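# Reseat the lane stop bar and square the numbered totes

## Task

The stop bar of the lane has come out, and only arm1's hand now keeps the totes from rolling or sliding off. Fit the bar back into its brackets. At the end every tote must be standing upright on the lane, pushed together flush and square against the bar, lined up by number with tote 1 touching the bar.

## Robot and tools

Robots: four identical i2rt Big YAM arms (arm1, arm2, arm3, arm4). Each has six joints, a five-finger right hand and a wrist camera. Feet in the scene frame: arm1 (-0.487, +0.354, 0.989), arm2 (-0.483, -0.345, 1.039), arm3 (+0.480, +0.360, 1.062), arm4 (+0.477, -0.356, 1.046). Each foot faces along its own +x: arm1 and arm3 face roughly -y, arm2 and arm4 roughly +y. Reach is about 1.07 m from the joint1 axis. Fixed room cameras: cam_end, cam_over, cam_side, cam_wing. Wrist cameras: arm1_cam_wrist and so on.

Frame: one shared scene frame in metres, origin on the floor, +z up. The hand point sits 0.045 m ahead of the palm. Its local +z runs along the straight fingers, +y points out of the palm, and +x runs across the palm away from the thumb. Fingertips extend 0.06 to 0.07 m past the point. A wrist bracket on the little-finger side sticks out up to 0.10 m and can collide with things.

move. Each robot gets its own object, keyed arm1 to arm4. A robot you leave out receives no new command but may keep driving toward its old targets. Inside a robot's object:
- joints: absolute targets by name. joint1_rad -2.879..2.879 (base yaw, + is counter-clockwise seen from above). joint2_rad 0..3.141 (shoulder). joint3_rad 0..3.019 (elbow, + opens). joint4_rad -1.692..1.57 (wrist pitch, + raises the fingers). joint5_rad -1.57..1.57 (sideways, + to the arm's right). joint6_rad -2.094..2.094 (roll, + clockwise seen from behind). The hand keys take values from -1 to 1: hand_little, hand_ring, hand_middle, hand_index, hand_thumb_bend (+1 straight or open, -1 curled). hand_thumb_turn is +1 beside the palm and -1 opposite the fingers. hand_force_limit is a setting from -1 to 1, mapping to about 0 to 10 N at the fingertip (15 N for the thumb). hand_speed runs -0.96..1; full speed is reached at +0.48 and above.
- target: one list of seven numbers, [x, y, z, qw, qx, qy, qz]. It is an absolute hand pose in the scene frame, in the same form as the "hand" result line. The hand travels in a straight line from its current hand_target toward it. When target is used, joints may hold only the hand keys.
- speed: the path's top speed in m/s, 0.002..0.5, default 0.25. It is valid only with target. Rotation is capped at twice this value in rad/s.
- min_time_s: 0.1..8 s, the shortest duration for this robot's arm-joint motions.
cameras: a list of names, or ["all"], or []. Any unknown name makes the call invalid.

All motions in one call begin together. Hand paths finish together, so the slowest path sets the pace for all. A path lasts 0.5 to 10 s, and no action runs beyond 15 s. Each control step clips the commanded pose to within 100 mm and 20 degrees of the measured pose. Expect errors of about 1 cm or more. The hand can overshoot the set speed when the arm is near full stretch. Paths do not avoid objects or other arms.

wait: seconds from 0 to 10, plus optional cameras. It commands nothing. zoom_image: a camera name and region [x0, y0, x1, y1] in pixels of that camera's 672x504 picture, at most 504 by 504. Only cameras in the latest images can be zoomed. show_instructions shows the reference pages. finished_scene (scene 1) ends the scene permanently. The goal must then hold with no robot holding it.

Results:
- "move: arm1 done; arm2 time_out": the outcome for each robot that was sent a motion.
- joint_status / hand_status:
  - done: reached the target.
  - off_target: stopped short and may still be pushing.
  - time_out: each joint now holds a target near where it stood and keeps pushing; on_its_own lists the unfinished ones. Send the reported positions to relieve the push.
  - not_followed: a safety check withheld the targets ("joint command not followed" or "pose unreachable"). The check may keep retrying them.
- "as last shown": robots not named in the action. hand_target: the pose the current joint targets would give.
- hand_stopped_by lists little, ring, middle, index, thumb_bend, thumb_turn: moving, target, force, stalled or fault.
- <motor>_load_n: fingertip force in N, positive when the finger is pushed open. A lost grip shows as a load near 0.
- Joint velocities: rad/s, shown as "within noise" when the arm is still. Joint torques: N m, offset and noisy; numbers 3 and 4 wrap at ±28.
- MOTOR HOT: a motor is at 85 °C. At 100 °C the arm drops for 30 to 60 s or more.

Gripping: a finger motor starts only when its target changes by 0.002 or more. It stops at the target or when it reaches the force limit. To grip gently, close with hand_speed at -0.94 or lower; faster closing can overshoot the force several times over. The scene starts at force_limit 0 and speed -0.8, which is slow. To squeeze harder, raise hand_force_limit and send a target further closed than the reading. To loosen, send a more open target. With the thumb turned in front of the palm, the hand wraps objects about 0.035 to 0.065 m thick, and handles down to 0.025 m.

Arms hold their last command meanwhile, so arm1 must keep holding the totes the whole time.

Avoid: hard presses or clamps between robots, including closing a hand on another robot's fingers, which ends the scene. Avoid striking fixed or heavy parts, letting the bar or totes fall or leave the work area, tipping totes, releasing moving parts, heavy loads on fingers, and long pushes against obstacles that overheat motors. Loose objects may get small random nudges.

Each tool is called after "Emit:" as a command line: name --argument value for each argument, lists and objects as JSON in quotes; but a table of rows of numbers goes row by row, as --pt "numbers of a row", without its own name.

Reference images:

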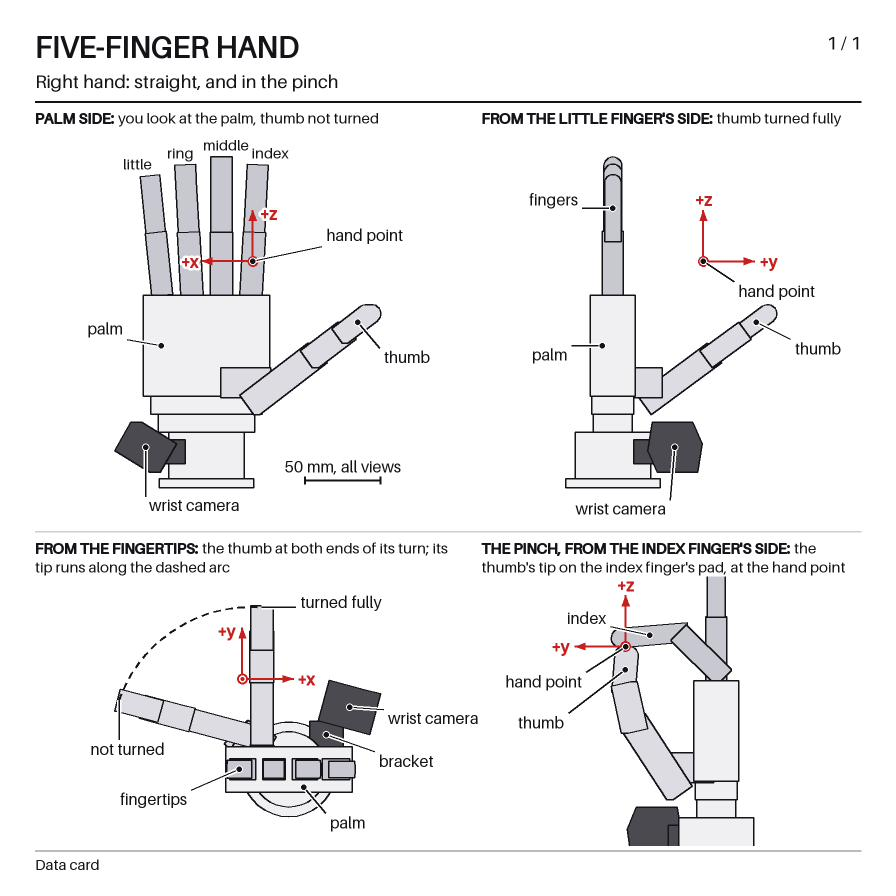

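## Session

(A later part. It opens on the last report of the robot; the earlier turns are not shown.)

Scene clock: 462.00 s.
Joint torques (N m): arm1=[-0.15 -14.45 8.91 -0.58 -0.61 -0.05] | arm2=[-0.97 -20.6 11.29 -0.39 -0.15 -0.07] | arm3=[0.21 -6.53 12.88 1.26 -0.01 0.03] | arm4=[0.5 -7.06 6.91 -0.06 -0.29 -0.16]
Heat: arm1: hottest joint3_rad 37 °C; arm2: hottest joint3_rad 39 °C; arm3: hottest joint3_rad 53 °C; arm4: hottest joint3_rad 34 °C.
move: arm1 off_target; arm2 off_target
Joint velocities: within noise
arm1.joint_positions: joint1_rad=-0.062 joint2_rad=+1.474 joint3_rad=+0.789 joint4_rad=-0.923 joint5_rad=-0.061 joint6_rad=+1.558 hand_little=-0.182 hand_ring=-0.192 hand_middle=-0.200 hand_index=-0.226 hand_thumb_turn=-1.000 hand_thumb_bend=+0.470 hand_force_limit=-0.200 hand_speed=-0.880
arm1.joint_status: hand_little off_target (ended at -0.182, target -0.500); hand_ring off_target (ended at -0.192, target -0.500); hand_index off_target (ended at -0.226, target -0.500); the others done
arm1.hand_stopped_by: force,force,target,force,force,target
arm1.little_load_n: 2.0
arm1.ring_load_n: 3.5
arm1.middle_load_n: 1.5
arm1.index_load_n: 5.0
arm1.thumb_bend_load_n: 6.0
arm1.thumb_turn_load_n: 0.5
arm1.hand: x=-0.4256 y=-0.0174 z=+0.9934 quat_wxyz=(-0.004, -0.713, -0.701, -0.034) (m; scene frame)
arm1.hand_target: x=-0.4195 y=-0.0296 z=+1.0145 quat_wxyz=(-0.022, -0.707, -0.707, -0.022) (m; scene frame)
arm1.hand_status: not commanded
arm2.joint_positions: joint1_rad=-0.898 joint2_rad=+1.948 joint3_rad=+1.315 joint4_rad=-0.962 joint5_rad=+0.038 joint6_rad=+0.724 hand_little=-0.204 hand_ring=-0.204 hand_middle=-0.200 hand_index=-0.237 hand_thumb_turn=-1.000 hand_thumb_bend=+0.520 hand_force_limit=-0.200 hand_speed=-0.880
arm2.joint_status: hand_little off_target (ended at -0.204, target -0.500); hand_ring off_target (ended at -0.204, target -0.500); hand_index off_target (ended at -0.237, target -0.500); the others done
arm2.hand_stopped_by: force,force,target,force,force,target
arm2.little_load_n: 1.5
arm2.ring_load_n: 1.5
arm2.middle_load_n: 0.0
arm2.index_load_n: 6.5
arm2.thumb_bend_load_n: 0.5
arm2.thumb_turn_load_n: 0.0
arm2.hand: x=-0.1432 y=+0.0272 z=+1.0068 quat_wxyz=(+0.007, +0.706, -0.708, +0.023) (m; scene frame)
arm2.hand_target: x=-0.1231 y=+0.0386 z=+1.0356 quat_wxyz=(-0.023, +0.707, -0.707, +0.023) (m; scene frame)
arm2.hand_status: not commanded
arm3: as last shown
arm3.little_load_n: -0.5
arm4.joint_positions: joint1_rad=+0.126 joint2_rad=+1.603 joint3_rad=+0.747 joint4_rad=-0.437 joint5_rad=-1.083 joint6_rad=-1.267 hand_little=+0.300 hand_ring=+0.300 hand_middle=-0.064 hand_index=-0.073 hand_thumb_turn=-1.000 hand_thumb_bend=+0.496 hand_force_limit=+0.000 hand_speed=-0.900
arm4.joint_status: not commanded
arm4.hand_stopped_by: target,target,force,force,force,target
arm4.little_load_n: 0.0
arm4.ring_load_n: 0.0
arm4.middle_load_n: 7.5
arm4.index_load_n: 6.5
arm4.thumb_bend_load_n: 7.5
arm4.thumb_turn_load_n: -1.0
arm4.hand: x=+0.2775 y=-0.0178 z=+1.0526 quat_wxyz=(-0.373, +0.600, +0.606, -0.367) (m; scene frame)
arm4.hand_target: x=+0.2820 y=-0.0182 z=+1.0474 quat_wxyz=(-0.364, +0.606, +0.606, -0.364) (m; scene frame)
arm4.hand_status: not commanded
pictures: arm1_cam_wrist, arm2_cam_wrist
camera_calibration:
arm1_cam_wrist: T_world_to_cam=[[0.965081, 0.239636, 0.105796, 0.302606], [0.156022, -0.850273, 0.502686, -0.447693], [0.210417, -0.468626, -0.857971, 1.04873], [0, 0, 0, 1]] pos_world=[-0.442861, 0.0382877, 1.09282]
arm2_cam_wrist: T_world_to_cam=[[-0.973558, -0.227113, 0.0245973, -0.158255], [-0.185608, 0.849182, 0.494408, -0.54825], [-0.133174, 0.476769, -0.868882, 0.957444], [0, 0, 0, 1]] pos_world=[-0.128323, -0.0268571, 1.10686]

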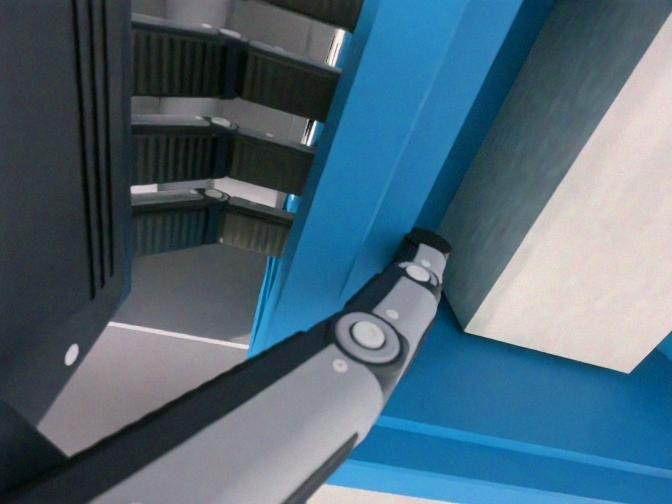

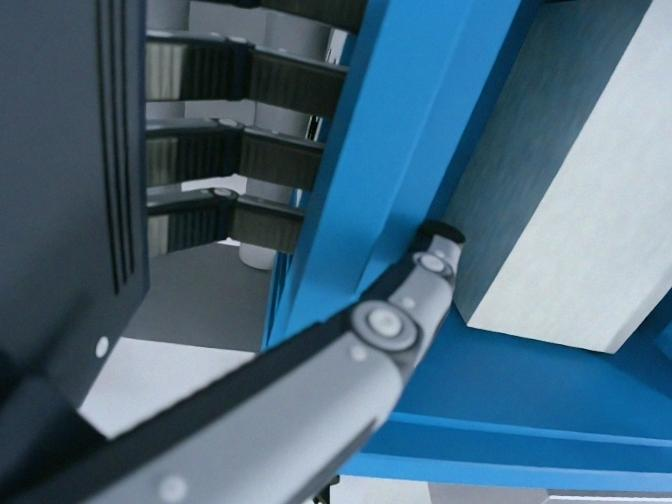

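Emit:
move --arm1 '{"joints":{"hand_speed":-0.88,"hand_force_limit":0.1,"hand_thumb_bend":-0.55}}' --arm2 '{"joints":{"hand_speed":-0.88,"hand_force_limit":0.1,"hand_thumb_bend":-0.65}}' --cameras '[]'

Emit:
move --arm1 '{"target":[-0.4195,-0.032,1.045,-0.0223,-0.7067,-0.7067,-0.0223],"speed":0.04}' --arm2 '{"target":[-0.125,0.0395,1.0656,-0.0223,0.7067,-0.7067,0.0223],"speed":0.04}' --cameras '["cam_side","arm1_cam_wrist","arm2_cam_wrist"]'

Emit:
zoom_image --camera "cam_side" --region '[180, 170, 460, 310]'

Scene clock: 464.60 s.
Joint torques (N m): arm1=[-0.15 -14.45 8.92 -0.59 -0.61 -0.04] | arm2=[-1.55 -20.37 11.15 -0.25 -0.12 -0.08] | arm3=[0.44 -6.65 12.9 1.25 -0.05 0.04] | arm4=[0.26 -6.83 6.78 -0.01 -0.31 -0.18]
Heat: arm1: hottest joint3_rad 37 °C; arm2: hottest joint3_rad 39 °C; arm3: hottest joint3_rad 53 °C; arm4: hottest joint3_rad 34 °C.
move: arm1 off_target; arm2 off_target
Joint velocities: within noise
arm1.joint_positions: joint1_rad=-0.062 joint2_rad=+1.474 joint3_rad=+0.789 joint4_rad=-0.923 joint5_rad=-0.061 joint6_rad=+1.558 hand_little=-0.182 hand_ring=-0.192 hand_middle=-0.200 hand_index=-0.226 hand_thumb_turn=-1.000 hand_thumb_bend=+0.463 hand_force_limit=+0.100 hand_speed=-0.880
arm1.joint_status: hand_thumb_bend off_target (ended at +0.463, target -0.550); the others done
arm1.hand_stopped_by: force,force,target,force,force,target
arm1.little_load_n: 2.0
arm1.ring_load_n: 4.0
arm1.middle_load_n: 2.0
arm1.index_load_n: 5.0
arm1.thumb_bend_load_n: 8.0
arm1.thumb_turn_load_n: 1.0
arm1.hand: x=-0.4256 y=-0.0174 z=+0.9935 quat_wxyz=(-0.004, -0.713, -0.701, -0.034) (m; scene frame)
arm1.hand_target: x=-0.4195 y=-0.0296 z=+1.0145 quat_wxyz=(-0.022, -0.707, -0.707, -0.022) (m; scene frame)
arm1.hand_status: not commanded
arm2.joint_positions: joint1_rad=-0.898 joint2_rad=+1.948 joint3_rad=+1.315 joint4_rad=-0.964 joint5_rad=+0.038 joint6_rad=+0.724 hand_little=-0.204 hand_ring=-0.204 hand_middle=-0.200 hand_index=-0.236 hand_thumb_turn=-1.000 hand_thumb_bend=+0.485 hand_force_limit=+0.100 hand_speed=-0.880
arm2.joint_status: hand_thumb_bend off_target (ended at +0.485, target -0.650); the others done
arm2.hand_stopped_by: force,force,target,force,force,target
arm2.little_load_n: 3.0
arm2.ring_load_n: 2.0
arm2.middle_load_n: 0.0
arm2.index_load_n: 9.0
arm2.thumb_bend_load_n: 8.0
arm2.thumb_turn_load_n: 1.0
arm2.hand: x=-0.1436 y=+0.0269 z=+1.0068 quat_wxyz=(+0.008, +0.706, -0.707, +0.023) (m; scene frame)
arm2.hand_target: x=-0.1232 y=+0.0386 z=+1.0356 quat_wxyz=(-0.022, +0.707, -0.707, +0.023) (m; scene frame)
arm2.hand_status: not commanded
arm3, arm4: as last shown
arm3.little_load_n: 0.0
arm4.middle_load_n: 8.0
arm4.thumb_bend_load_n: 7.0
arm4.thumb_turn_load_n: -0.5
pictures: none
No camera images: "cameras" was empty.

Scene clock: 465.97 s.
Joint torques (N m): arm1=[-0.21 -14.15 10.93 -1.25 -0.93 -0.14] | arm2=[-1.2 -22.59 11.84 -0.88 -0.14 -0.03] | arm3=[0.32 -6.89 12.88 1.31 -0.03 0.04] | arm4=[0.67 -6.89 6.76 -0.01 -0.31 -0.17]
Heat: arm1: hottest joint3_rad 37 °C; arm2: hottest joint3_rad 39 °C; arm3: hottest joint3_rad 53 °C; arm4: hottest joint3_rad 34 °C.
move: arm1 off_target; arm2 off_target
Joint velocities: within noise
arm1.joint_positions: joint1_rad=-0.062 joint2_rad=+1.428 joint3_rad=+0.814 joint4_rad=-0.996 joint5_rad=-0.054 joint6_rad=+1.566 hand_little=-0.182 hand_ring=-0.192 hand_middle=-0.200 hand_index=-0.226 hand_thumb_turn=-1.000 hand_thumb_bend=+0.463 hand_force_limit=+0.100 hand_speed=-0.880
arm1.joint_status: not commanded
arm1.hand_stopped_by: force,force,target,force,force,target
arm1.little_load_n: 3.5
arm1.ring_load_n: 4.5
arm1.middle_load_n: 3.0
arm1.index_load_n: 2.5
arm1.thumb_bend_load_n: 9.0
arm1.thumb_turn_load_n: 0.5
arm1.hand: x=-0.4270 y=-0.0161 z=+1.0155 quat_wxyz=(-0.001, -0.716, -0.698, -0.032) (m; scene frame)
arm1.hand_target: x=-0.4196 y=-0.0312 z=+1.0443 quat_wxyz=(-0.023, -0.707, -0.707, -0.022) (m; scene frame)
arm1.hand_status: off_target (0.034 m and 3.1 deg from the pose sent, 0.054 m and 2.6 deg at the start)
arm2.joint_positions: joint1_rad=-0.899 joint2_rad=+1.930 joint3_rad=+1.331 joint4_rad=-1.012 joint5_rad=+0.037 joint6_rad=+0.724 hand_little=-0.204 hand_ring=-0.204 hand_middle=-0.200 hand_index=-0.236 hand_thumb_turn=-1.000 hand_thumb_bend=+0.485 hand_force_limit=+0.100 hand_speed=-0.880
arm2.joint_status: not commanded
arm2.hand_stopped_by: force,force,target,force,force,target
arm2.little_load_n: 3.0
arm2.ring_load_n: 2.5
arm2.middle_load_n: 0.0
arm2.index_load_n: 8.5
arm2.thumb_bend_load_n: 5.5
arm2.thumb_turn_load_n: 1.0
arm2.hand: x=-0.1455 y=+0.0253 z=+1.0212 quat_wxyz=(+0.015, +0.706, -0.707, +0.022) (m; scene frame)
arm2.hand_target: x=-0.1266 y=+0.0383 z=+1.0649 quat_wxyz=(-0.023, +0.707, -0.707, +0.023) (m; scene frame)
arm2.hand_status: off_target (0.051 m and 4.3 deg from the pose sent, 0.063 m and 3.4 deg at the start)
arm3.joint_positions: joint1_rad=-1.889 joint2_rad=+1.006 joint3_rad=+0.918 joint4_rad=-0.394 joint5_rad=-0.302 joint6_rad=-1.560 hand_little=+1.000 hand_ring=+1.000 hand_middle=+1.000 hand_index=+1.000 hand_thumb_turn=+1.000 hand_thumb_bend=+1.000 hand_force_limit=+0.000 hand_speed=-0.800
arm3.joint_status: not commanded
arm3.hand_stopped_by: target,target,target,target,target,target
arm3.little_load_n: -0.5
arm3.ring_load_n: 0.0
arm3.middle_load_n: 0.0
arm3.index_load_n: 0.0
arm3.thumb_bend_load_n: 0.0
arm3.thumb_turn_load_n: 0.0
arm3.hand: x=+0.0163 y=+0.5157 z=+1.3568 quat_wxyz=(+0.523, -0.065, -0.849, +0.039) (m; scene frame)
arm3.hand_target: x=+0.0144 y=+0.5219 z=+1.3779 quat_wxyz=(+0.536, -0.070, -0.841, +0.034) (m; scene frame)
arm3.hand_status: not commanded
arm4: as last shown
arm4.thumb_bend_load_n: 7.5
pictures: arm1_cam_wrist, arm2_cam_wrist, cam_side
camera_calibration:
arm1_cam_wrist: T_world_to_cam=[[0.967767, 0.231538, 0.0990767, 0.309233], [0.1529, -0.852776, 0.499395, -0.455469], [0.200119, -0.468149, -0.860691, 1.06691], [0, 0, 0, 1]] pos_world=[-0.443134, 0.0394615, 1.1151]
arm2_cam_wrist: T_world_to_cam=[[-0.973193, -0.226649, 0.0390536, -0.175933], [-0.17933, 0.854128, 0.488166, -0.547046], [-0.143999, 0.468076, -0.871877, 0.972313], [0, 0, 0, 1]] pos_world=[-0.129306, -0.0277437, 1.12166]

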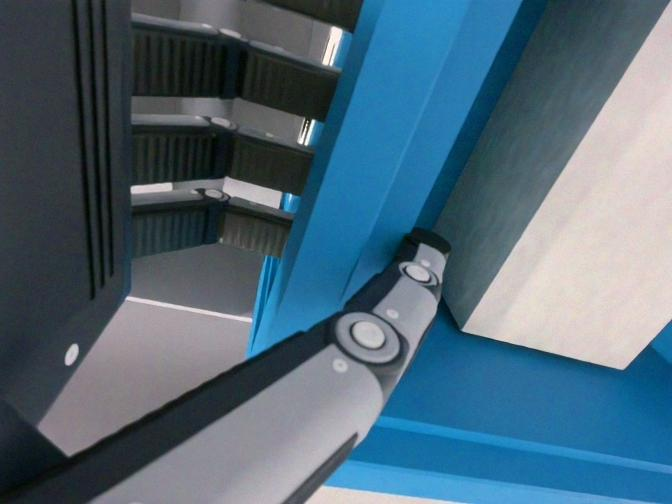

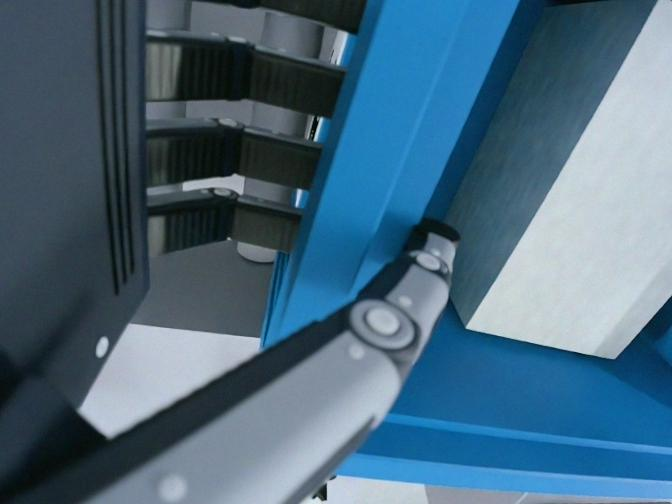

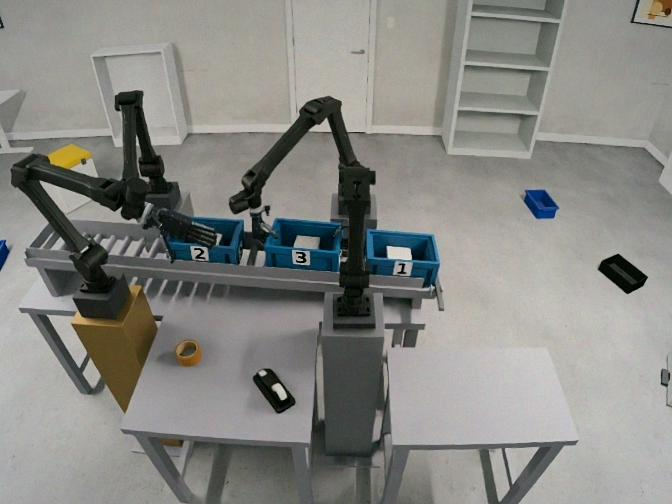

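Scaled by 1.800 from the camera's 672x504 image, which has a finer 960x720 frame.

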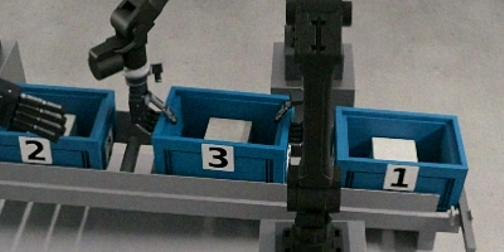

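Emit:
move --arm1 '{"target":[-0.4195,-0.045,1.13,-0.0223,-0.7067,-0.7067,-0.0223],"speed":0.06}' --arm2 '{"target":[-0.133,0.051,1.155,-0.0223,0.7067,-0.7067,0.0223],"speed":0.06}' --cameras '["cam_side","cam_end","cam_over","cam_wing"]'

Emit:
zoom_image --camera "cam_side" --region '[180, 150, 460, 310]'

Scene clock: 471.47 s.
Joint torques (N m): arm1=[-0.32 -13.39 13.83 -0.59 -0.84 -0.06] | arm2=[1.08 -22.12 13.94 -0.72 -0.12 0.23] | arm3=[0.26 -6.48 12.92 1.24 -0.02 0.03] | arm4=[0.56 -7.06 6.89 0.03 -0.26 -0.16]
Heat: arm1: hottest joint3_rad 38 °C; arm2: hottest joint3_rad 40 °C; arm3: hottest joint3_rad 54 °C; arm4: hottest joint3_rad 34 °C.
move: arm1 off_target; arm2 off_target
Joint velocities: within noise
arm1.joint_positions: joint1_rad=-0.062 joint2_rad=+1.352 joint3_rad=+0.967 joint4_rad=-1.264 joint5_rad=-0.056 joint6_rad=+1.556 hand_little=-0.181 hand_ring=-0.192 hand_middle=-0.200 hand_index=-0.226 hand_thumb_turn=-1.000 hand_thumb_bend=+0.463 hand_force_limit=+0.100 hand_speed=-0.880
arm1.joint_status: not commanded
arm1.hand_stopped_by: force,force,target,force,force,target
arm1.little_load_n: 7.5
arm1.ring_load_n: 6.5
arm1.middle_load_n: -0.5
arm1.index_load_n: 0.0
arm1.thumb_bend_load_n: 8.5
arm1.thumb_turn_load_n: 0.0
arm1.hand: x=-0.4257 y=-0.0183 z=+1.0915 quat_wxyz=(+0.012, -0.712, -0.701, -0.047) (m; scene frame)
arm1.hand_target: x=-0.4196 y=-0.0426 z=+1.1298 quat_wxyz=(-0.023, -0.707, -0.707, -0.022) (m; scene frame)
arm1.hand_status: off_target (0.047 m and 4.9 deg from the pose sent, 0.118 m and 3.1 deg at the start)
arm2.joint_positions: joint1_rad=-0.898 joint2_rad=+1.845 joint3_rad=+1.447 joint4_rad=-1.232 joint5_rad=+0.035 joint6_rad=+0.722 hand_little=-0.204 hand_ring=-0.203 hand_middle=-0.200 hand_index=-0.237 hand_thumb_turn=-1.000 hand_thumb_bend=+0.486 hand_force_limit=+0.100 hand_speed=-0.880
arm2.joint_status: not commanded
arm2.hand_stopped_by: force,force,target,force,force,target
arm2.little_load_n: 9.0
arm2.ring_load_n: 4.0
arm2.middle_load_n: -0.5
arm2.index_load_n: 0.5
arm2.thumb_bend_load_n: 9.5
arm2.thumb_turn_load_n: -2.0
arm2.hand: x=-0.1453 y=+0.0275 z=+1.1052 quat_wxyz=(+0.024, +0.707, -0.706, +0.020) (m; scene frame)
arm2.hand_target: x=-0.1353 y=+0.0488 z=+1.1547 quat_wxyz=(-0.023, +0.707, -0.707, +0.021) (m; scene frame)
arm2.hand_status: off_target (0.056 m and 5.3 deg from the pose sent, 0.137 m and 4.3 deg at the start)
arm3, arm4: as last shown
arm3.little_load_n: 0.0
arm4.index_load_n: 6.0
pictures: cam_end, cam_over, cam_side, cam_wing

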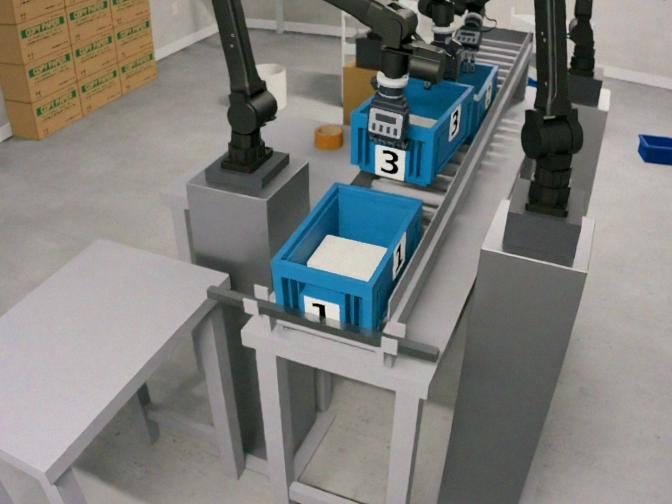

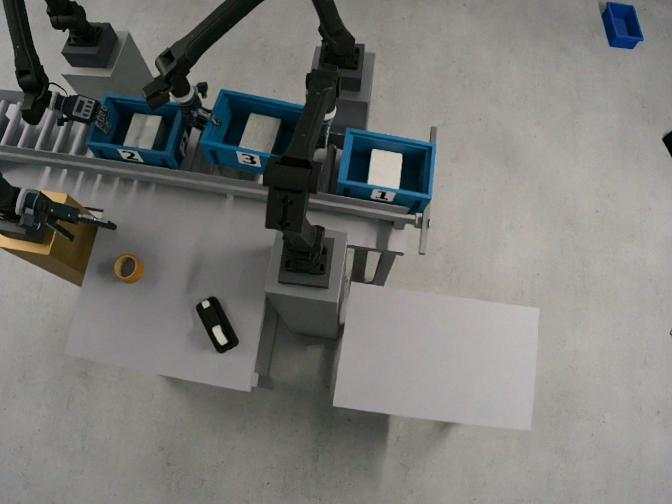

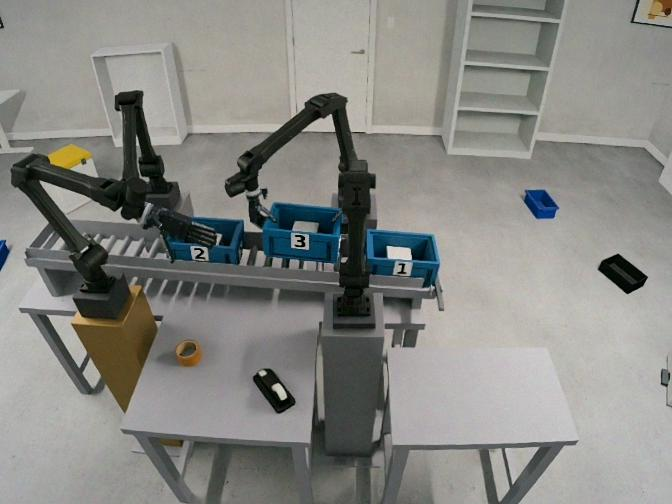

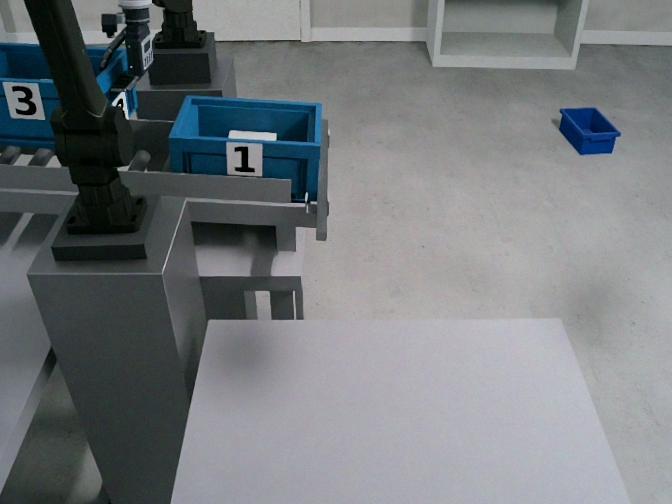

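Scaled by 1.800 from the camera's 672x504 image, which has a finer 960x720 frame.

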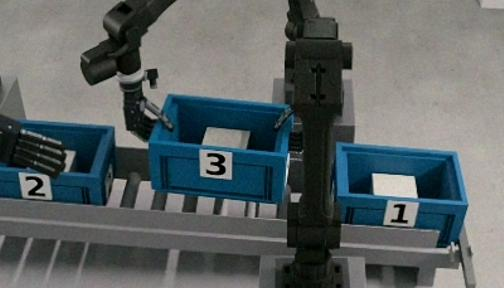

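Emit:
move --arm1 '{"target":[-0.4195,-0.050,1.215,-0.052,-0.7052,-0.707,0.0074],"speed":0.07}' --arm2 '{"target":[-0.131,0.056,1.243,-0.0687,0.7052,-0.7066,0.0246],"speed":0.07}' --cameras '["cam_side","cam_over","arm1_cam_wrist","arm2_cam_wrist"]'

Emit:
zoom_image --camera "cam_side" --region '[180, 150, 460, 310]'

Scene clock: 479.73 s.
Joint torques (N m): arm1=[-0.56 -13.16 15.46 -0.03 -0.78 0.04] | arm2=[0.5 -21.19 15.65 -0.05 -0.35 0.26] | arm3=[0.44 -6.83 12.94 1.28 0 0.05] | arm4=[0.44 -7.71 6.95 0.01 -0.27 -0.19]
Heat: arm1: hottest joint3_rad 39 °C; arm2: hottest joint3_rad 40 °C; arm3: hottest joint3_rad 54 °C; arm4: hottest joint3_rad 34 °C.
move: arm1 off_target; arm2 off_target
Joint velocities: within noise
arm1.joint_positions: joint1_rad=-0.062 joint2_rad=+1.269 joint3_rad=+1.093 joint4_rad=-1.420 joint5_rad=-0.059 joint6_rad=+1.546 hand_little=-0.182 hand_ring=-0.192 hand_middle=-0.200 hand_index=-0.225 hand_thumb_turn=-1.000 hand_thumb_bend=+0.463 hand_force_limit=+0.100 hand_speed=-0.880
arm1.joint_status: not commanded
arm1.hand_stopped_by: force,force,target,force,force,target
arm1.little_load_n: 0.5
arm1.ring_load_n: 2.5
arm1.middle_load_n: 1.0
arm1.index_load_n: 7.0
arm1.thumb_bend_load_n: 6.0
arm1.thumb_turn_load_n: 2.0
arm1.hand: x=-0.4242 y=-0.0225 z=+1.1664 quat_wxyz=(-0.008, -0.708, -0.705, -0.029) (m; scene frame)
arm1.hand_target: x=-0.4197 y=-0.0461 z=+1.2148 quat_wxyz=(-0.052, -0.705, -0.707, +0.007) (m; scene frame)
arm1.hand_status: off_target (0.056 m and 6.6 deg from the pose sent, 0.128 m and 9.6 deg at the start)
arm2.joint_positions: joint1_rad=-0.892 joint2_rad=+1.751 joint3_rad=+1.542 joint4_rad=-1.355 joint5_rad=+0.042 joint6_rad=+0.722 hand_little=-0.204 hand_ring=-0.204 hand_middle=-0.200 hand_index=-0.236 hand_thumb_turn=-1.000 hand_thumb_bend=+0.485 hand_force_limit=+0.100 hand_speed=-0.880
arm2.joint_status: not commanded
arm2.hand_stopped_by: force,force,target,force,force,target
arm2.little_load_n: 1.0
arm2.ring_load_n: 1.0
arm2.middle_load_n: 1.0
arm2.index_load_n: 9.5
arm2.thumb_bend_load_n: 4.0
arm2.thumb_turn_load_n: 0.5
arm2.hand: x=-0.1434 y=+0.0321 z=+1.1854 quat_wxyz=(-0.008, +0.709, -0.705, +0.026) (m; scene frame)
arm2.hand_target: x=-0.1342 y=+0.0528 z=+1.2427 quat_wxyz=(-0.069, +0.705, -0.706, +0.024) (m; scene frame)
arm2.hand_status: off_target (0.064 m and 7.0 deg from the pose sent, 0.141 m and 10.7 deg at the start)
arm3, arm4: as last shown
arm4.middle_load_n: 7.5
arm4.index_load_n: 6.5
arm4.thumb_bend_load_n: 7.0
pictures: arm1_cam_wrist, arm2_cam_wrist, cam_over, cam_side
camera_calibration:
arm1_cam_wrist: T_world_to_cam=[[0.962297, 0.252417, 0.101337, 0.288586], [0.166836, -0.842, 0.513032, -0.546531], [0.214824, -0.476783, -0.852367, 1.18958], [0, 0, 0, 1]] pos_world=[-0.442073, 0.0341455, 1.2651]
arm2_cam_wrist: T_world_to_cam=[[-0.971915, -0.235294, -0.0041373, -0.127087], [-0.205352, 0.839384, 0.503254, -0.653771], [-0.11494, 0.48997, -0.864129, 1.10687], [0, 0, 0, 1]] pos_world=[-0.130547, -0.0234707, 1.28496]

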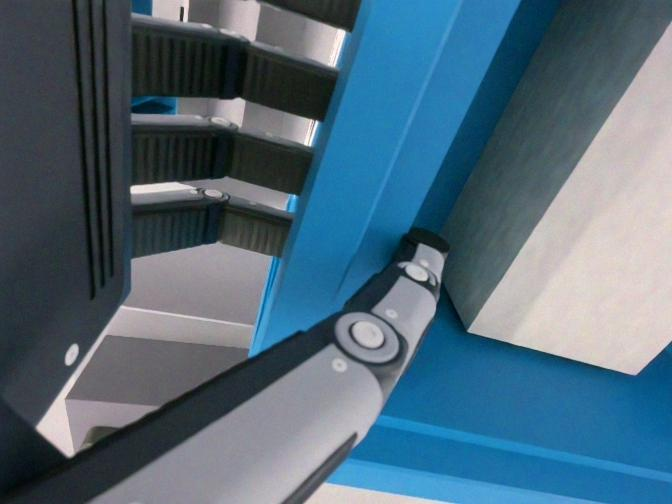

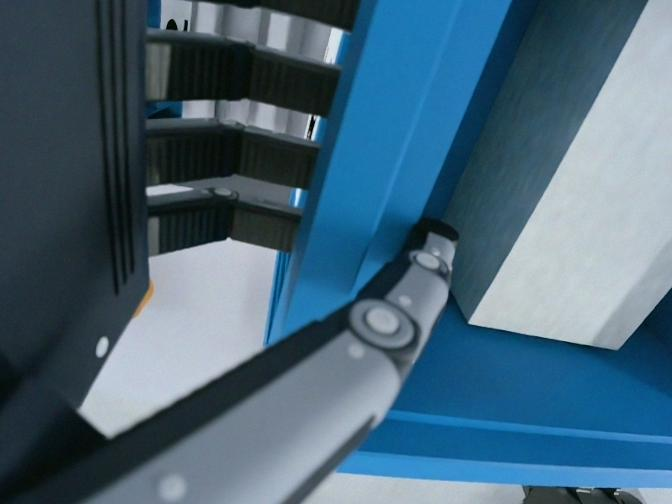

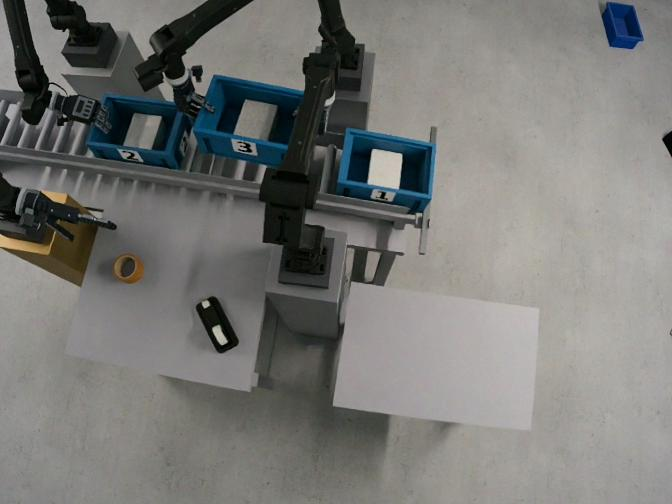

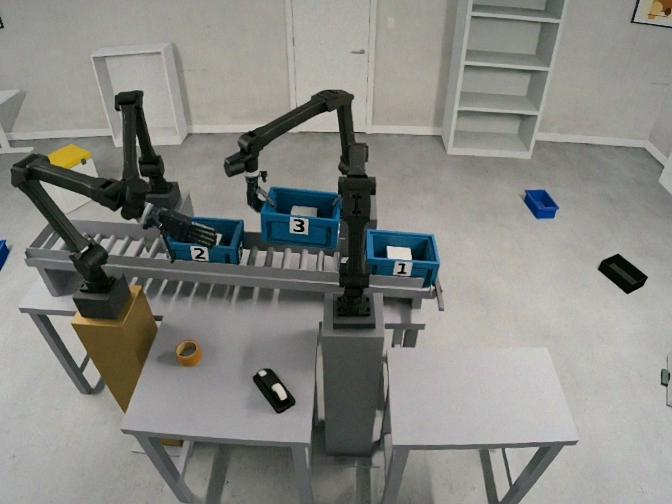

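Scaled by 1.800 from the camera's 672x504 image, which has a finer 960x720 frame.

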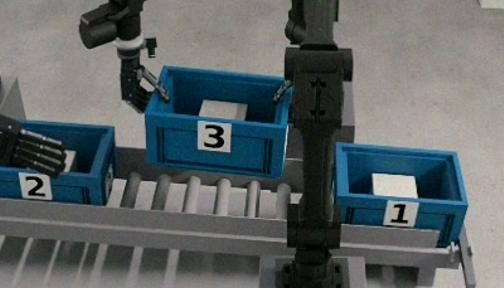

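Emit:
move --arm1 '{"target":[-0.610,-0.050,1.218,-0.040,-0.706,-0.707,-0.004],"speed":0.08}' --arm2 '{"target":[-0.3225,0.056,1.246,-0.050,0.706,-0.7066,0.0237],"speed":0.08}' --cameras '["cam_side","cam_over","cam_end"]'

Emit:
zoom_image --camera "cam_side" --region '[180, 150, 460, 310]'

Scene clock: 484.57 s.
Joint torques (N m): arm1=[-2.14 -13.51 15.13 -0.24 -0.89 0.07] | arm2=[0.21 -16.67 9.63 0.27 -0.38 0.44] | arm3=[0.44 -6.53 12.85 1.31 -0.03 0.03] | arm4=[0.09 -7.47 6.79 -0.03 -0.29 -0.18]
Heat: arm1: hottest joint3_rad 41 °C; arm2: hottest joint3_rad 40 °C; arm3: hottest joint3_rad 54 °C; arm4: hottest joint3_rad 34 °C.
move: arm1 off_target; arm2 off_target
Joint velocities: within noise
arm1.joint_positions: joint1_rad=-0.523 joint2_rad=+1.411 joint3_rad=+1.259 joint4_rad=-1.485 joint5_rad=-0.072 joint6_rad=+1.061 hand_little=-0.182 hand_ring=-0.192 hand_middle=-0.200 hand_index=-0.225 hand_thumb_turn=-1.000 hand_thumb_bend=+0.463 hand_force_limit=+0.100 hand_speed=-0.880
arm1.joint_status: not commanded
arm1.hand_stopped_by: force,force,target,force,force,target
arm1.little_load_n: 0.0
arm1.ring_load_n: 1.0
arm1.middle_load_n: 1.0
arm1.index_load_n: 6.0
arm1.thumb_bend_load_n: 7.5
arm1.thumb_turn_load_n: -1.0
arm1.hand: x=-0.5953 y=-0.0268 z=+1.1829 quat_wxyz=(-0.020, -0.700, -0.713, -0.041) (m; scene frame)
arm1.hand_target: x=-0.6090 y=-0.0474 z=+1.2180 quat_wxyz=(-0.040, -0.706, -0.707, -0.003) (m; scene frame)
arm1.hand_status: off_target (0.045 m and 4.9 deg from the pose sent, 0.195 m and 4.7 deg at the start)
arm2.joint_positions: joint1_rad=-0.572 joint2_rad=+1.475 joint3_rad=+1.303 joint4_rad=-1.388 joint5_rad=+0.069 joint6_rad=+1.017 hand_little=-0.204 hand_ring=-0.204 hand_middle=-0.200 hand_index=-0.236 hand_thumb_turn=-1.000 hand_thumb_bend=+0.486 hand_force_limit=+0.100 hand_speed=-0.880
arm2.joint_status: not commanded
arm2.hand_stopped_by: force,force,target,force,force,target
arm2.little_load_n: 0.0
arm2.ring_load_n: 0.5
arm2.middle_load_n: 3.5
arm2.index_load_n: 8.5
arm2.thumb_bend_load_n: 9.5
arm2.thumb_turn_load_n: 0.0
arm2.hand: x=-0.3196 y=+0.0509 z=+1.2184 quat_wxyz=(-0.020, +0.717, -0.695, +0.037) (m; scene frame)
arm2.hand_target: x=-0.3227 y=+0.0553 z=+1.2455 quat_wxyz=(-0.049, +0.706, -0.706, +0.023) (m; scene frame)
arm2.hand_status: off_target (0.028 m and 4.2 deg from the pose sent, 0.191 m and 4.8 deg at the start)
arm3, arm4: as last shown
arm4.middle_load_n: 8.0
arm4.thumb_bend_load_n: 7.5
arm4.thumb_turn_load_n: -1.0
pictures: cam_end, cam_over, cam_side

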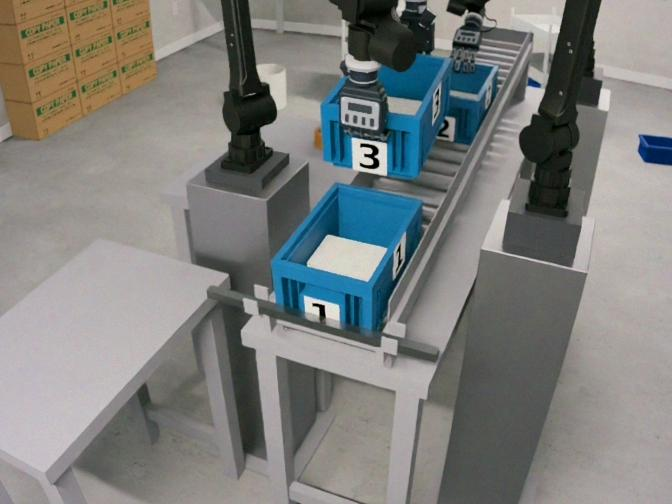

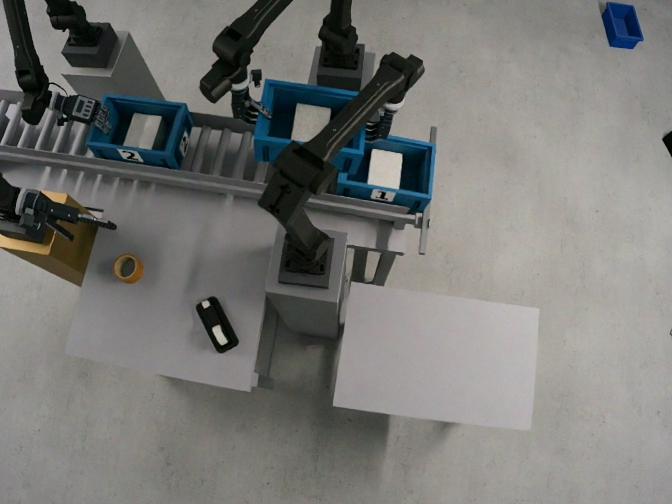

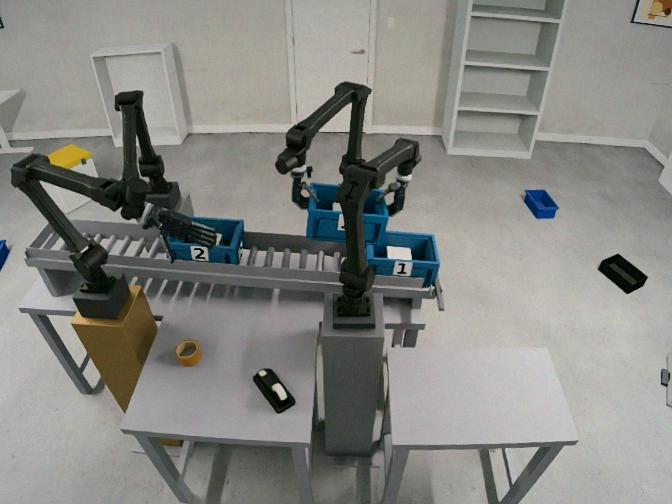

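Scaled by 1.800 from the camera's 672x504 image, which has a finer 960x720 frame.

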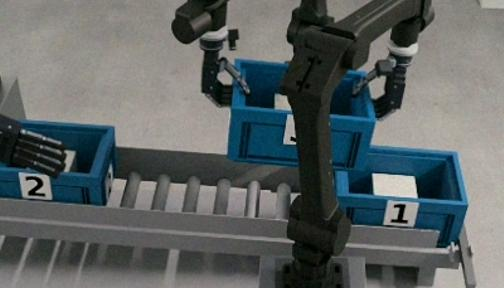

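Emit:
move --arm4 '{"target":[0.08,-0.018,1.034,0.3643,-0.606,-0.606,0.3643],"speed":0.1}' --cameras '["cam_side","arm4_cam_wrist"]'

Emit:
move --arm4 '{"target":[-0.12,-0.018,1.021,0.3643,-0.606,-0.606,0.3643],"speed":0.1}' --cameras '["cam_side","cam_over","arm4_cam_wrist"]'

Emit:
zoom_image --camera "cam_side" --region '[180, 150, 460, 310]'

Scene clock: 490.23 s.
Joint torques (N m): arm1=[-2.08 -13.51 15.13 -0.24 -0.88 0.09] | arm2=[0.03 -16.56 9.51 0.27 -0.41 0.45] | arm3=[0.21 -6.71 12.89 1.26 -0.01 0.04] | arm4=[1.26 -7.71 8.23 1.32 -0.49 0.17]
Heat: arm1: hottest joint3_rad 42 °C; arm2: hottest joint3_rad 40 °C; arm3: hottest joint3_rad 54 °C; arm4: hottest joint3_rad 34 °C.
move: arm4 off_target
Joint velocities: within noise
arm1, arm2, arm3: as last shown
arm1.joint_positions: joint1_rad=-0.523 joint2_rad=+1.411 joint3_rad=+1.259 joint4_rad=-1.485 joint5_rad=-0.072 joint6_rad=+1.060 hand_little=-0.182 hand_ring=-0.192 hand_middle=-0.200 hand_index=-0.225 hand_thumb_turn=-1.000 hand_thumb_bend=+0.463 hand_force_limit=+0.100 hand_speed=-0.880
arm1.ring_load_n: 0.5
arm1.index_load_n: 5.5
arm1.hand_target: x=-0.6090 y=-0.0473 z=+1.2180 quat_wxyz=(-0.040, -0.706, -0.707, -0.003) (m; scene frame)
arm2.middle_load_n: 3.0
arm2.hand: x=-0.3195 y=+0.0509 z=+1.2184 quat_wxyz=(-0.020, +0.717, -0.696, +0.037) (m; scene frame)
arm2.hand_target: x=-0.3226 y=+0.0553 z=+1.2455 quat_wxyz=(-0.049, +0.706, -0.706, +0.023) (m; scene frame)
arm4.joint_positions: joint1_rad=+0.573 joint2_rad=+1.742 joint3_rad=+0.829 joint4_rad=+0.178 joint5_rad=-0.819 joint6_rad=-0.618 hand_little=+0.300 hand_ring=+0.300 hand_middle=-0.064 hand_index=-0.073 hand_thumb_turn=-1.000 hand_thumb_bend=+0.497 hand_force_limit=+0.000 hand_speed=-0.900
arm4.joint_status: not commanded
arm4.hand_stopped_by: target,target,force,force,force,target
arm4.little_load_n: 0.0
arm4.ring_load_n: 0.0
arm4.middle_load_n: 6.0
arm4.index_load_n: 4.5
arm4.thumb_bend_load_n: 10.0
arm4.thumb_turn_load_n: -0.5
arm4.hand: x=+0.0857 y=-0.0158 z=+1.0434 quat_wxyz=(-0.378, +0.598, +0.611, -0.357) (m; scene frame)
arm4.hand_target: x=+0.0804 y=-0.0182 z=+1.0341 quat_wxyz=(-0.364, +0.606, +0.606, -0.364) (m; scene frame)
arm4.hand_status: off_target (0.011 m and 2.1 deg from the pose sent, 0.198 m and 1.3 deg at the start)
pictures: arm4_cam_wrist, cam_side
camera_calibration:
arm4_cam_wrist: T_world_to_cam=[[0.399151, 0.323375, -0.857967, 0.865103], [0.554236, -0.830528, -0.0551866, 0.000572567], [-0.730411, -0.453489, -0.510732, 0.704845], [0, 0, 0, 1]] pos_world=[0.169203, 0.0403618, 1.10225]

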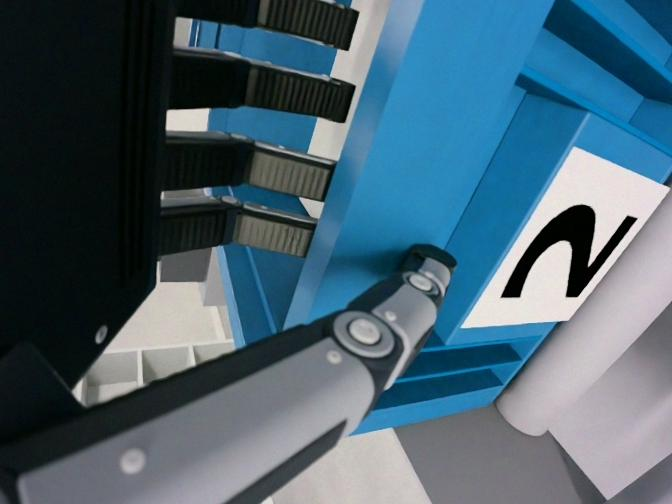

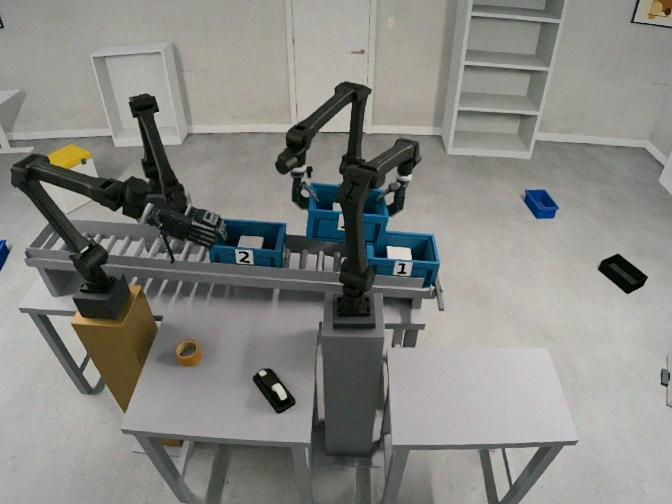

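Scene clock: 493.00 s.
Joint torques (N m): arm1=[-2.14 -13.51 15.12 -0.24 -0.88 0.08] | arm2=[0.15 -16.97 9.52 0.29 -0.38 0.42] | arm3=[0.56 -6.53 12.94 1.28 -0.03 0.03] | arm4=[0.85 -11.81 10.09 0.75 -0.38 0.14]
Heat: arm1: hottest joint3_rad 43 °C; arm2: hottest joint3_rad 40 °C; arm3: hottest joint3_rad 54 °C; arm4: hottest joint3_rad 34 °C.
move: arm4 off_target
Joint velocities: within noise
arm1, arm2, arm3: as last shown
arm1.ring_load_n: 1.0
arm1.hand: x=-0.5953 y=-0.0268 z=+1.1828 quat_wxyz=(-0.020, -0.700, -0.713, -0.041) (m; scene frame)
arm1.hand_target: x=-0.6090 y=-0.0474 z=+1.2178 quat_wxyz=(-0.040, -0.706, -0.707, -0.004) (m; scene frame)
arm2.index_load_n: 8.0
arm4.joint_positions: joint1_rad=+0.860 joint2_rad=+2.017 joint3_rad=+1.220 joint4_rad=+0.224 joint5_rad=-0.593 joint6_rad=-0.376 hand_little=+0.300 hand_ring=+0.300 hand_middle=-0.064 hand_index=-0.073 hand_thumb_turn=-1.000 hand_thumb_bend=+0.497 hand_force_limit=+0.000 hand_speed=-0.900
arm4.joint_status: not commanded
arm4.hand_stopped_by: target,target,force,force,force,target
arm4.little_load_n: 0.0
arm4.ring_load_n: 0.0
arm4.middle_load_n: 6.5
arm4.index_load_n: 4.0
arm4.thumb_bend_load_n: 9.5
arm4.thumb_turn_load_n: -0.5
arm4.hand: x=-0.1123 y=-0.0147 z=+1.0333 quat_wxyz=(-0.380, +0.598, +0.607, -0.360) (m; scene frame)
arm4.hand_target: x=-0.1195 y=-0.0183 z=+1.0212 quat_wxyz=(-0.365, +0.606, +0.606, -0.364) (m; scene frame)
arm4.hand_status: off_target (0.015 m and 2.1 deg from the pose sent, 0.207 m and 2.1 deg at the start)
pictures: arm4_cam_wrist, cam_over, cam_side
camera_calibration:
arm4_cam_wrist: T_world_to_cam=[[0.392996, 0.318159, -0.862745, 0.939242], [0.550375, -0.833005, -0.0564852, 0.11154], [-0.736642, -0.452635, -0.502474, 0.546295], [0, 0, 0, 1]] pos_world=[-0.0280832, 0.041358, 1.09113]

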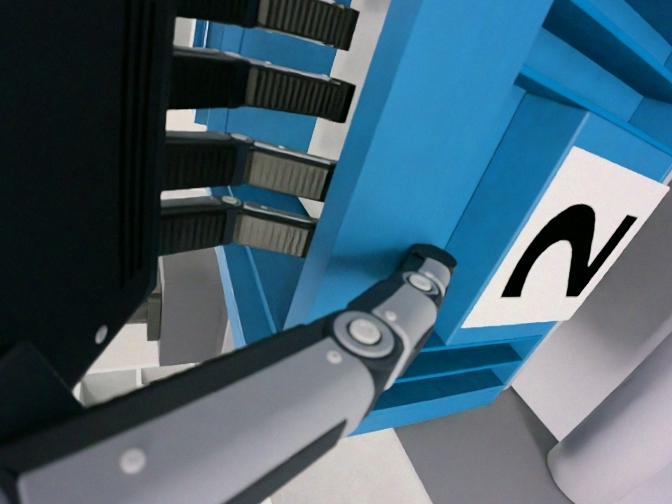

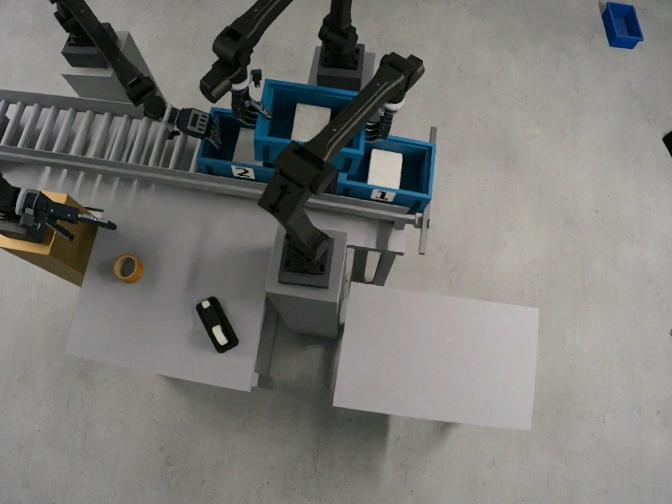

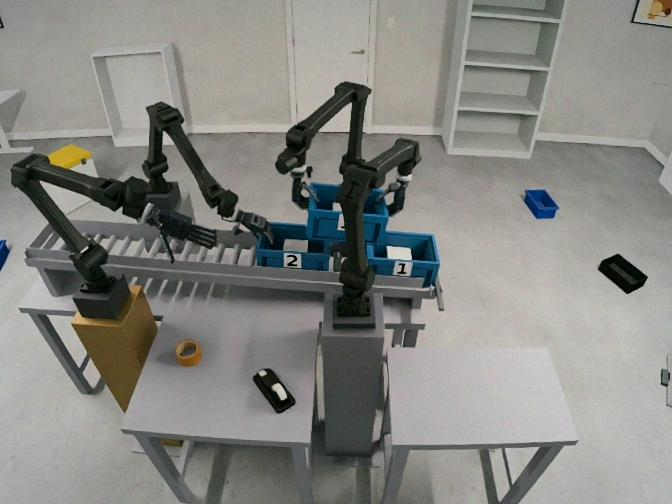

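Scaled by 1.800 from the camera's 672x504 image, which has a finer 960x720 frame.

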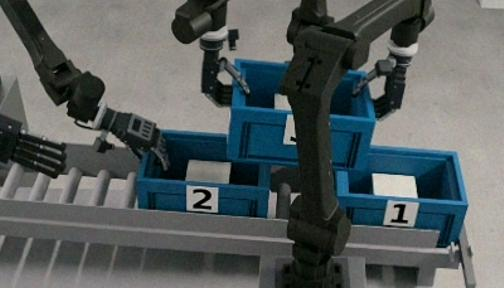

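Emit:
move --arm1 '{"target":[-0.612,-0.050,1.253,-0.040,-0.706,-0.707,-0.004],"speed":0.06}' --arm2 '{"target":[-0.3245,0.053,1.276,-0.045,0.706,-0.7066,0.0237],"speed":0.06}' --arm4 '{"target":[-0.17,-0.018,1.017,0.3643,-0.606,-0.606,0.3643],"speed":0.1}' --cameras '["cam_side","cam_over"]'

Emit:
zoom_image --camera "cam_side" --region '[230, 150, 450, 310]'

Scene clock: 497.03 s.
Joint torques (N m): arm1=[-1.73 -14.45 14.98 -0.75 -1.12 0.03] | arm2=[-0.09 -15.5 15.01 -0.32 -0.49 0.25] | arm3=[0.32 -6.71 12.9 1.32 -0.01 0.03] | arm4=[1.14 -12.45 10.84 0.85 -0.35 0.12]
Heat: arm1: hottest joint3_rad 44 °C; arm2: hottest joint3_rad 41 °C; arm3: hottest joint3_rad 54 °C; arm4: hottest joint3_rad 34 °C.
move: arm1 off_target; arm2 off_target; arm4 off_target
Joint velocities: within noise
arm1.joint_positions: joint1_rad=-0.533 joint2_rad=+1.420 joint3_rad=+1.355 joint4_rad=-1.561 joint5_rad=-0.067 joint6_rad=+1.060 hand_little=-0.182 hand_ring=-0.192 hand_middle=-0.200 hand_index=-0.226 hand_thumb_turn=-1.000 hand_thumb_bend=+0.464 hand_force_limit=+0.100 hand_speed=-0.880
arm1.joint_status: not commanded
arm1.hand_stopped_by: force,force,target,force,force,target
arm1.little_load_n: 0.5
arm1.ring_load_n: 2.0
arm1.middle_load_n: 5.0
arm1.index_load_n: 2.0
arm1.thumb_bend_load_n: 11.0
arm1.thumb_turn_load_n: -0.5
arm1.hand: x=-0.6045 y=-0.0340 z=+1.2148 quat_wxyz=(-0.020, -0.703, -0.710, -0.036) (m; scene frame)
arm1.hand_target: x=-0.6109 y=-0.0478 z=+1.2524 quat_wxyz=(-0.040, -0.706, -0.707, -0.003) (m; scene frame)
arm1.hand_status: off_target (0.042 m and 4.3 deg from the pose sent, 0.076 m and 4.9 deg at the start)
arm2.joint_positions: joint1_rad=-0.572 joint2_rad=+1.452 joint3_rad=+1.308 joint4_rad=-1.461 joint5_rad=+0.070 joint6_rad=+1.037 hand_little=-0.204 hand_ring=-0.204 hand_middle=-0.200 hand_index=-0.236 hand_thumb_turn=-1.000 hand_thumb_bend=+0.486 hand_force_limit=+0.100 hand_speed=-0.880
arm2.joint_status: not commanded
arm2.hand_stopped_by: force,force,target,force,force,target
arm2.little_load_n: 3.0
arm2.ring_load_n: 1.5
arm2.middle_load_n: -0.5
arm2.index_load_n: 9.0
arm2.thumb_bend_load_n: 6.0
arm2.thumb_turn_load_n: -0.5
arm2.hand: x=-0.3286 y=+0.0354 z=+1.2297 quat_wxyz=(+0.001, +0.711, -0.702, +0.043) (m; scene frame)
arm2.hand_target: x=-0.3257 y=+0.0504 z=+1.2753 quat_wxyz=(-0.045, +0.706, -0.706, +0.023) (m; scene frame)
arm2.hand_status: off_target (0.050 m and 5.8 deg from the pose sent, 0.058 m and 3.7 deg at the start)
arm3: as last shown
arm4.joint_positions: joint1_rad=+0.910 joint2_rad=+2.095 joint3_rad=+1.353 joint4_rad=+0.185 joint5_rad=-0.552 joint6_rad=-0.341 hand_little=+0.300 hand_ring=+0.300 hand_middle=-0.064 hand_index=-0.073 hand_thumb_turn=-1.000 hand_thumb_bend=+0.497 hand_force_limit=+0.000 hand_speed=-0.900
arm4.joint_status: not commanded
arm4.hand_stopped_by: target,target,force,force,force,target
arm4.little_load_n: -0.5
arm4.ring_load_n: 0.0
arm4.middle_load_n: 6.5
arm4.index_load_n: 4.0
arm4.thumb_bend_load_n: 9.5
arm4.thumb_turn_load_n: -0.5
arm4.hand: x=-0.1615 y=-0.0146 z=+1.0311 quat_wxyz=(-0.379, +0.599, +0.606, -0.361) (m; scene frame)
arm4.hand_target: x=-0.1693 y=-0.0184 z=+1.0173 quat_wxyz=(-0.365, +0.606, +0.606, -0.364) (m; scene frame)
arm4.hand_status: off_target (0.017 m and 1.9 deg from the pose sent, 0.060 m and 2.1 deg at the start)
pictures: cam_over, cam_side

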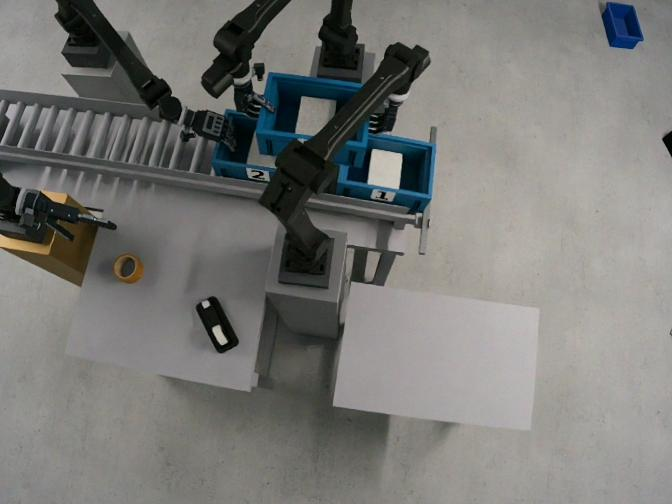

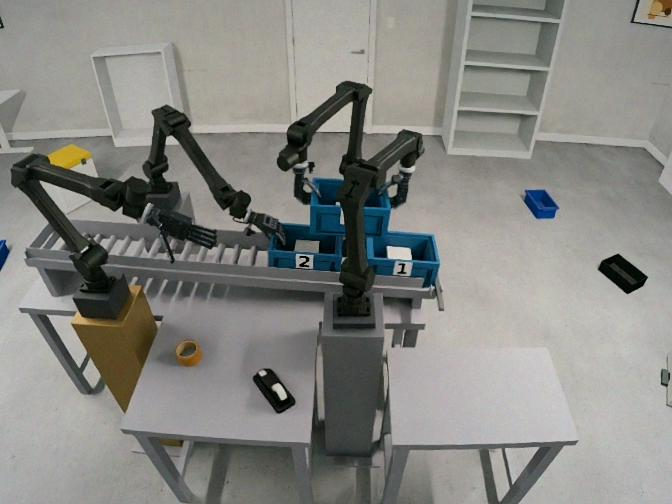

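Scaled by 2.291 from the camera's 672x504 image, which has a finer 960x720 frame.

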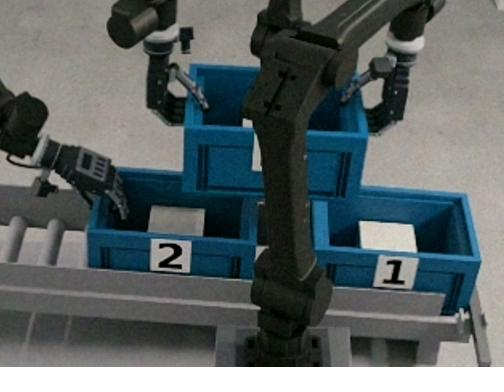

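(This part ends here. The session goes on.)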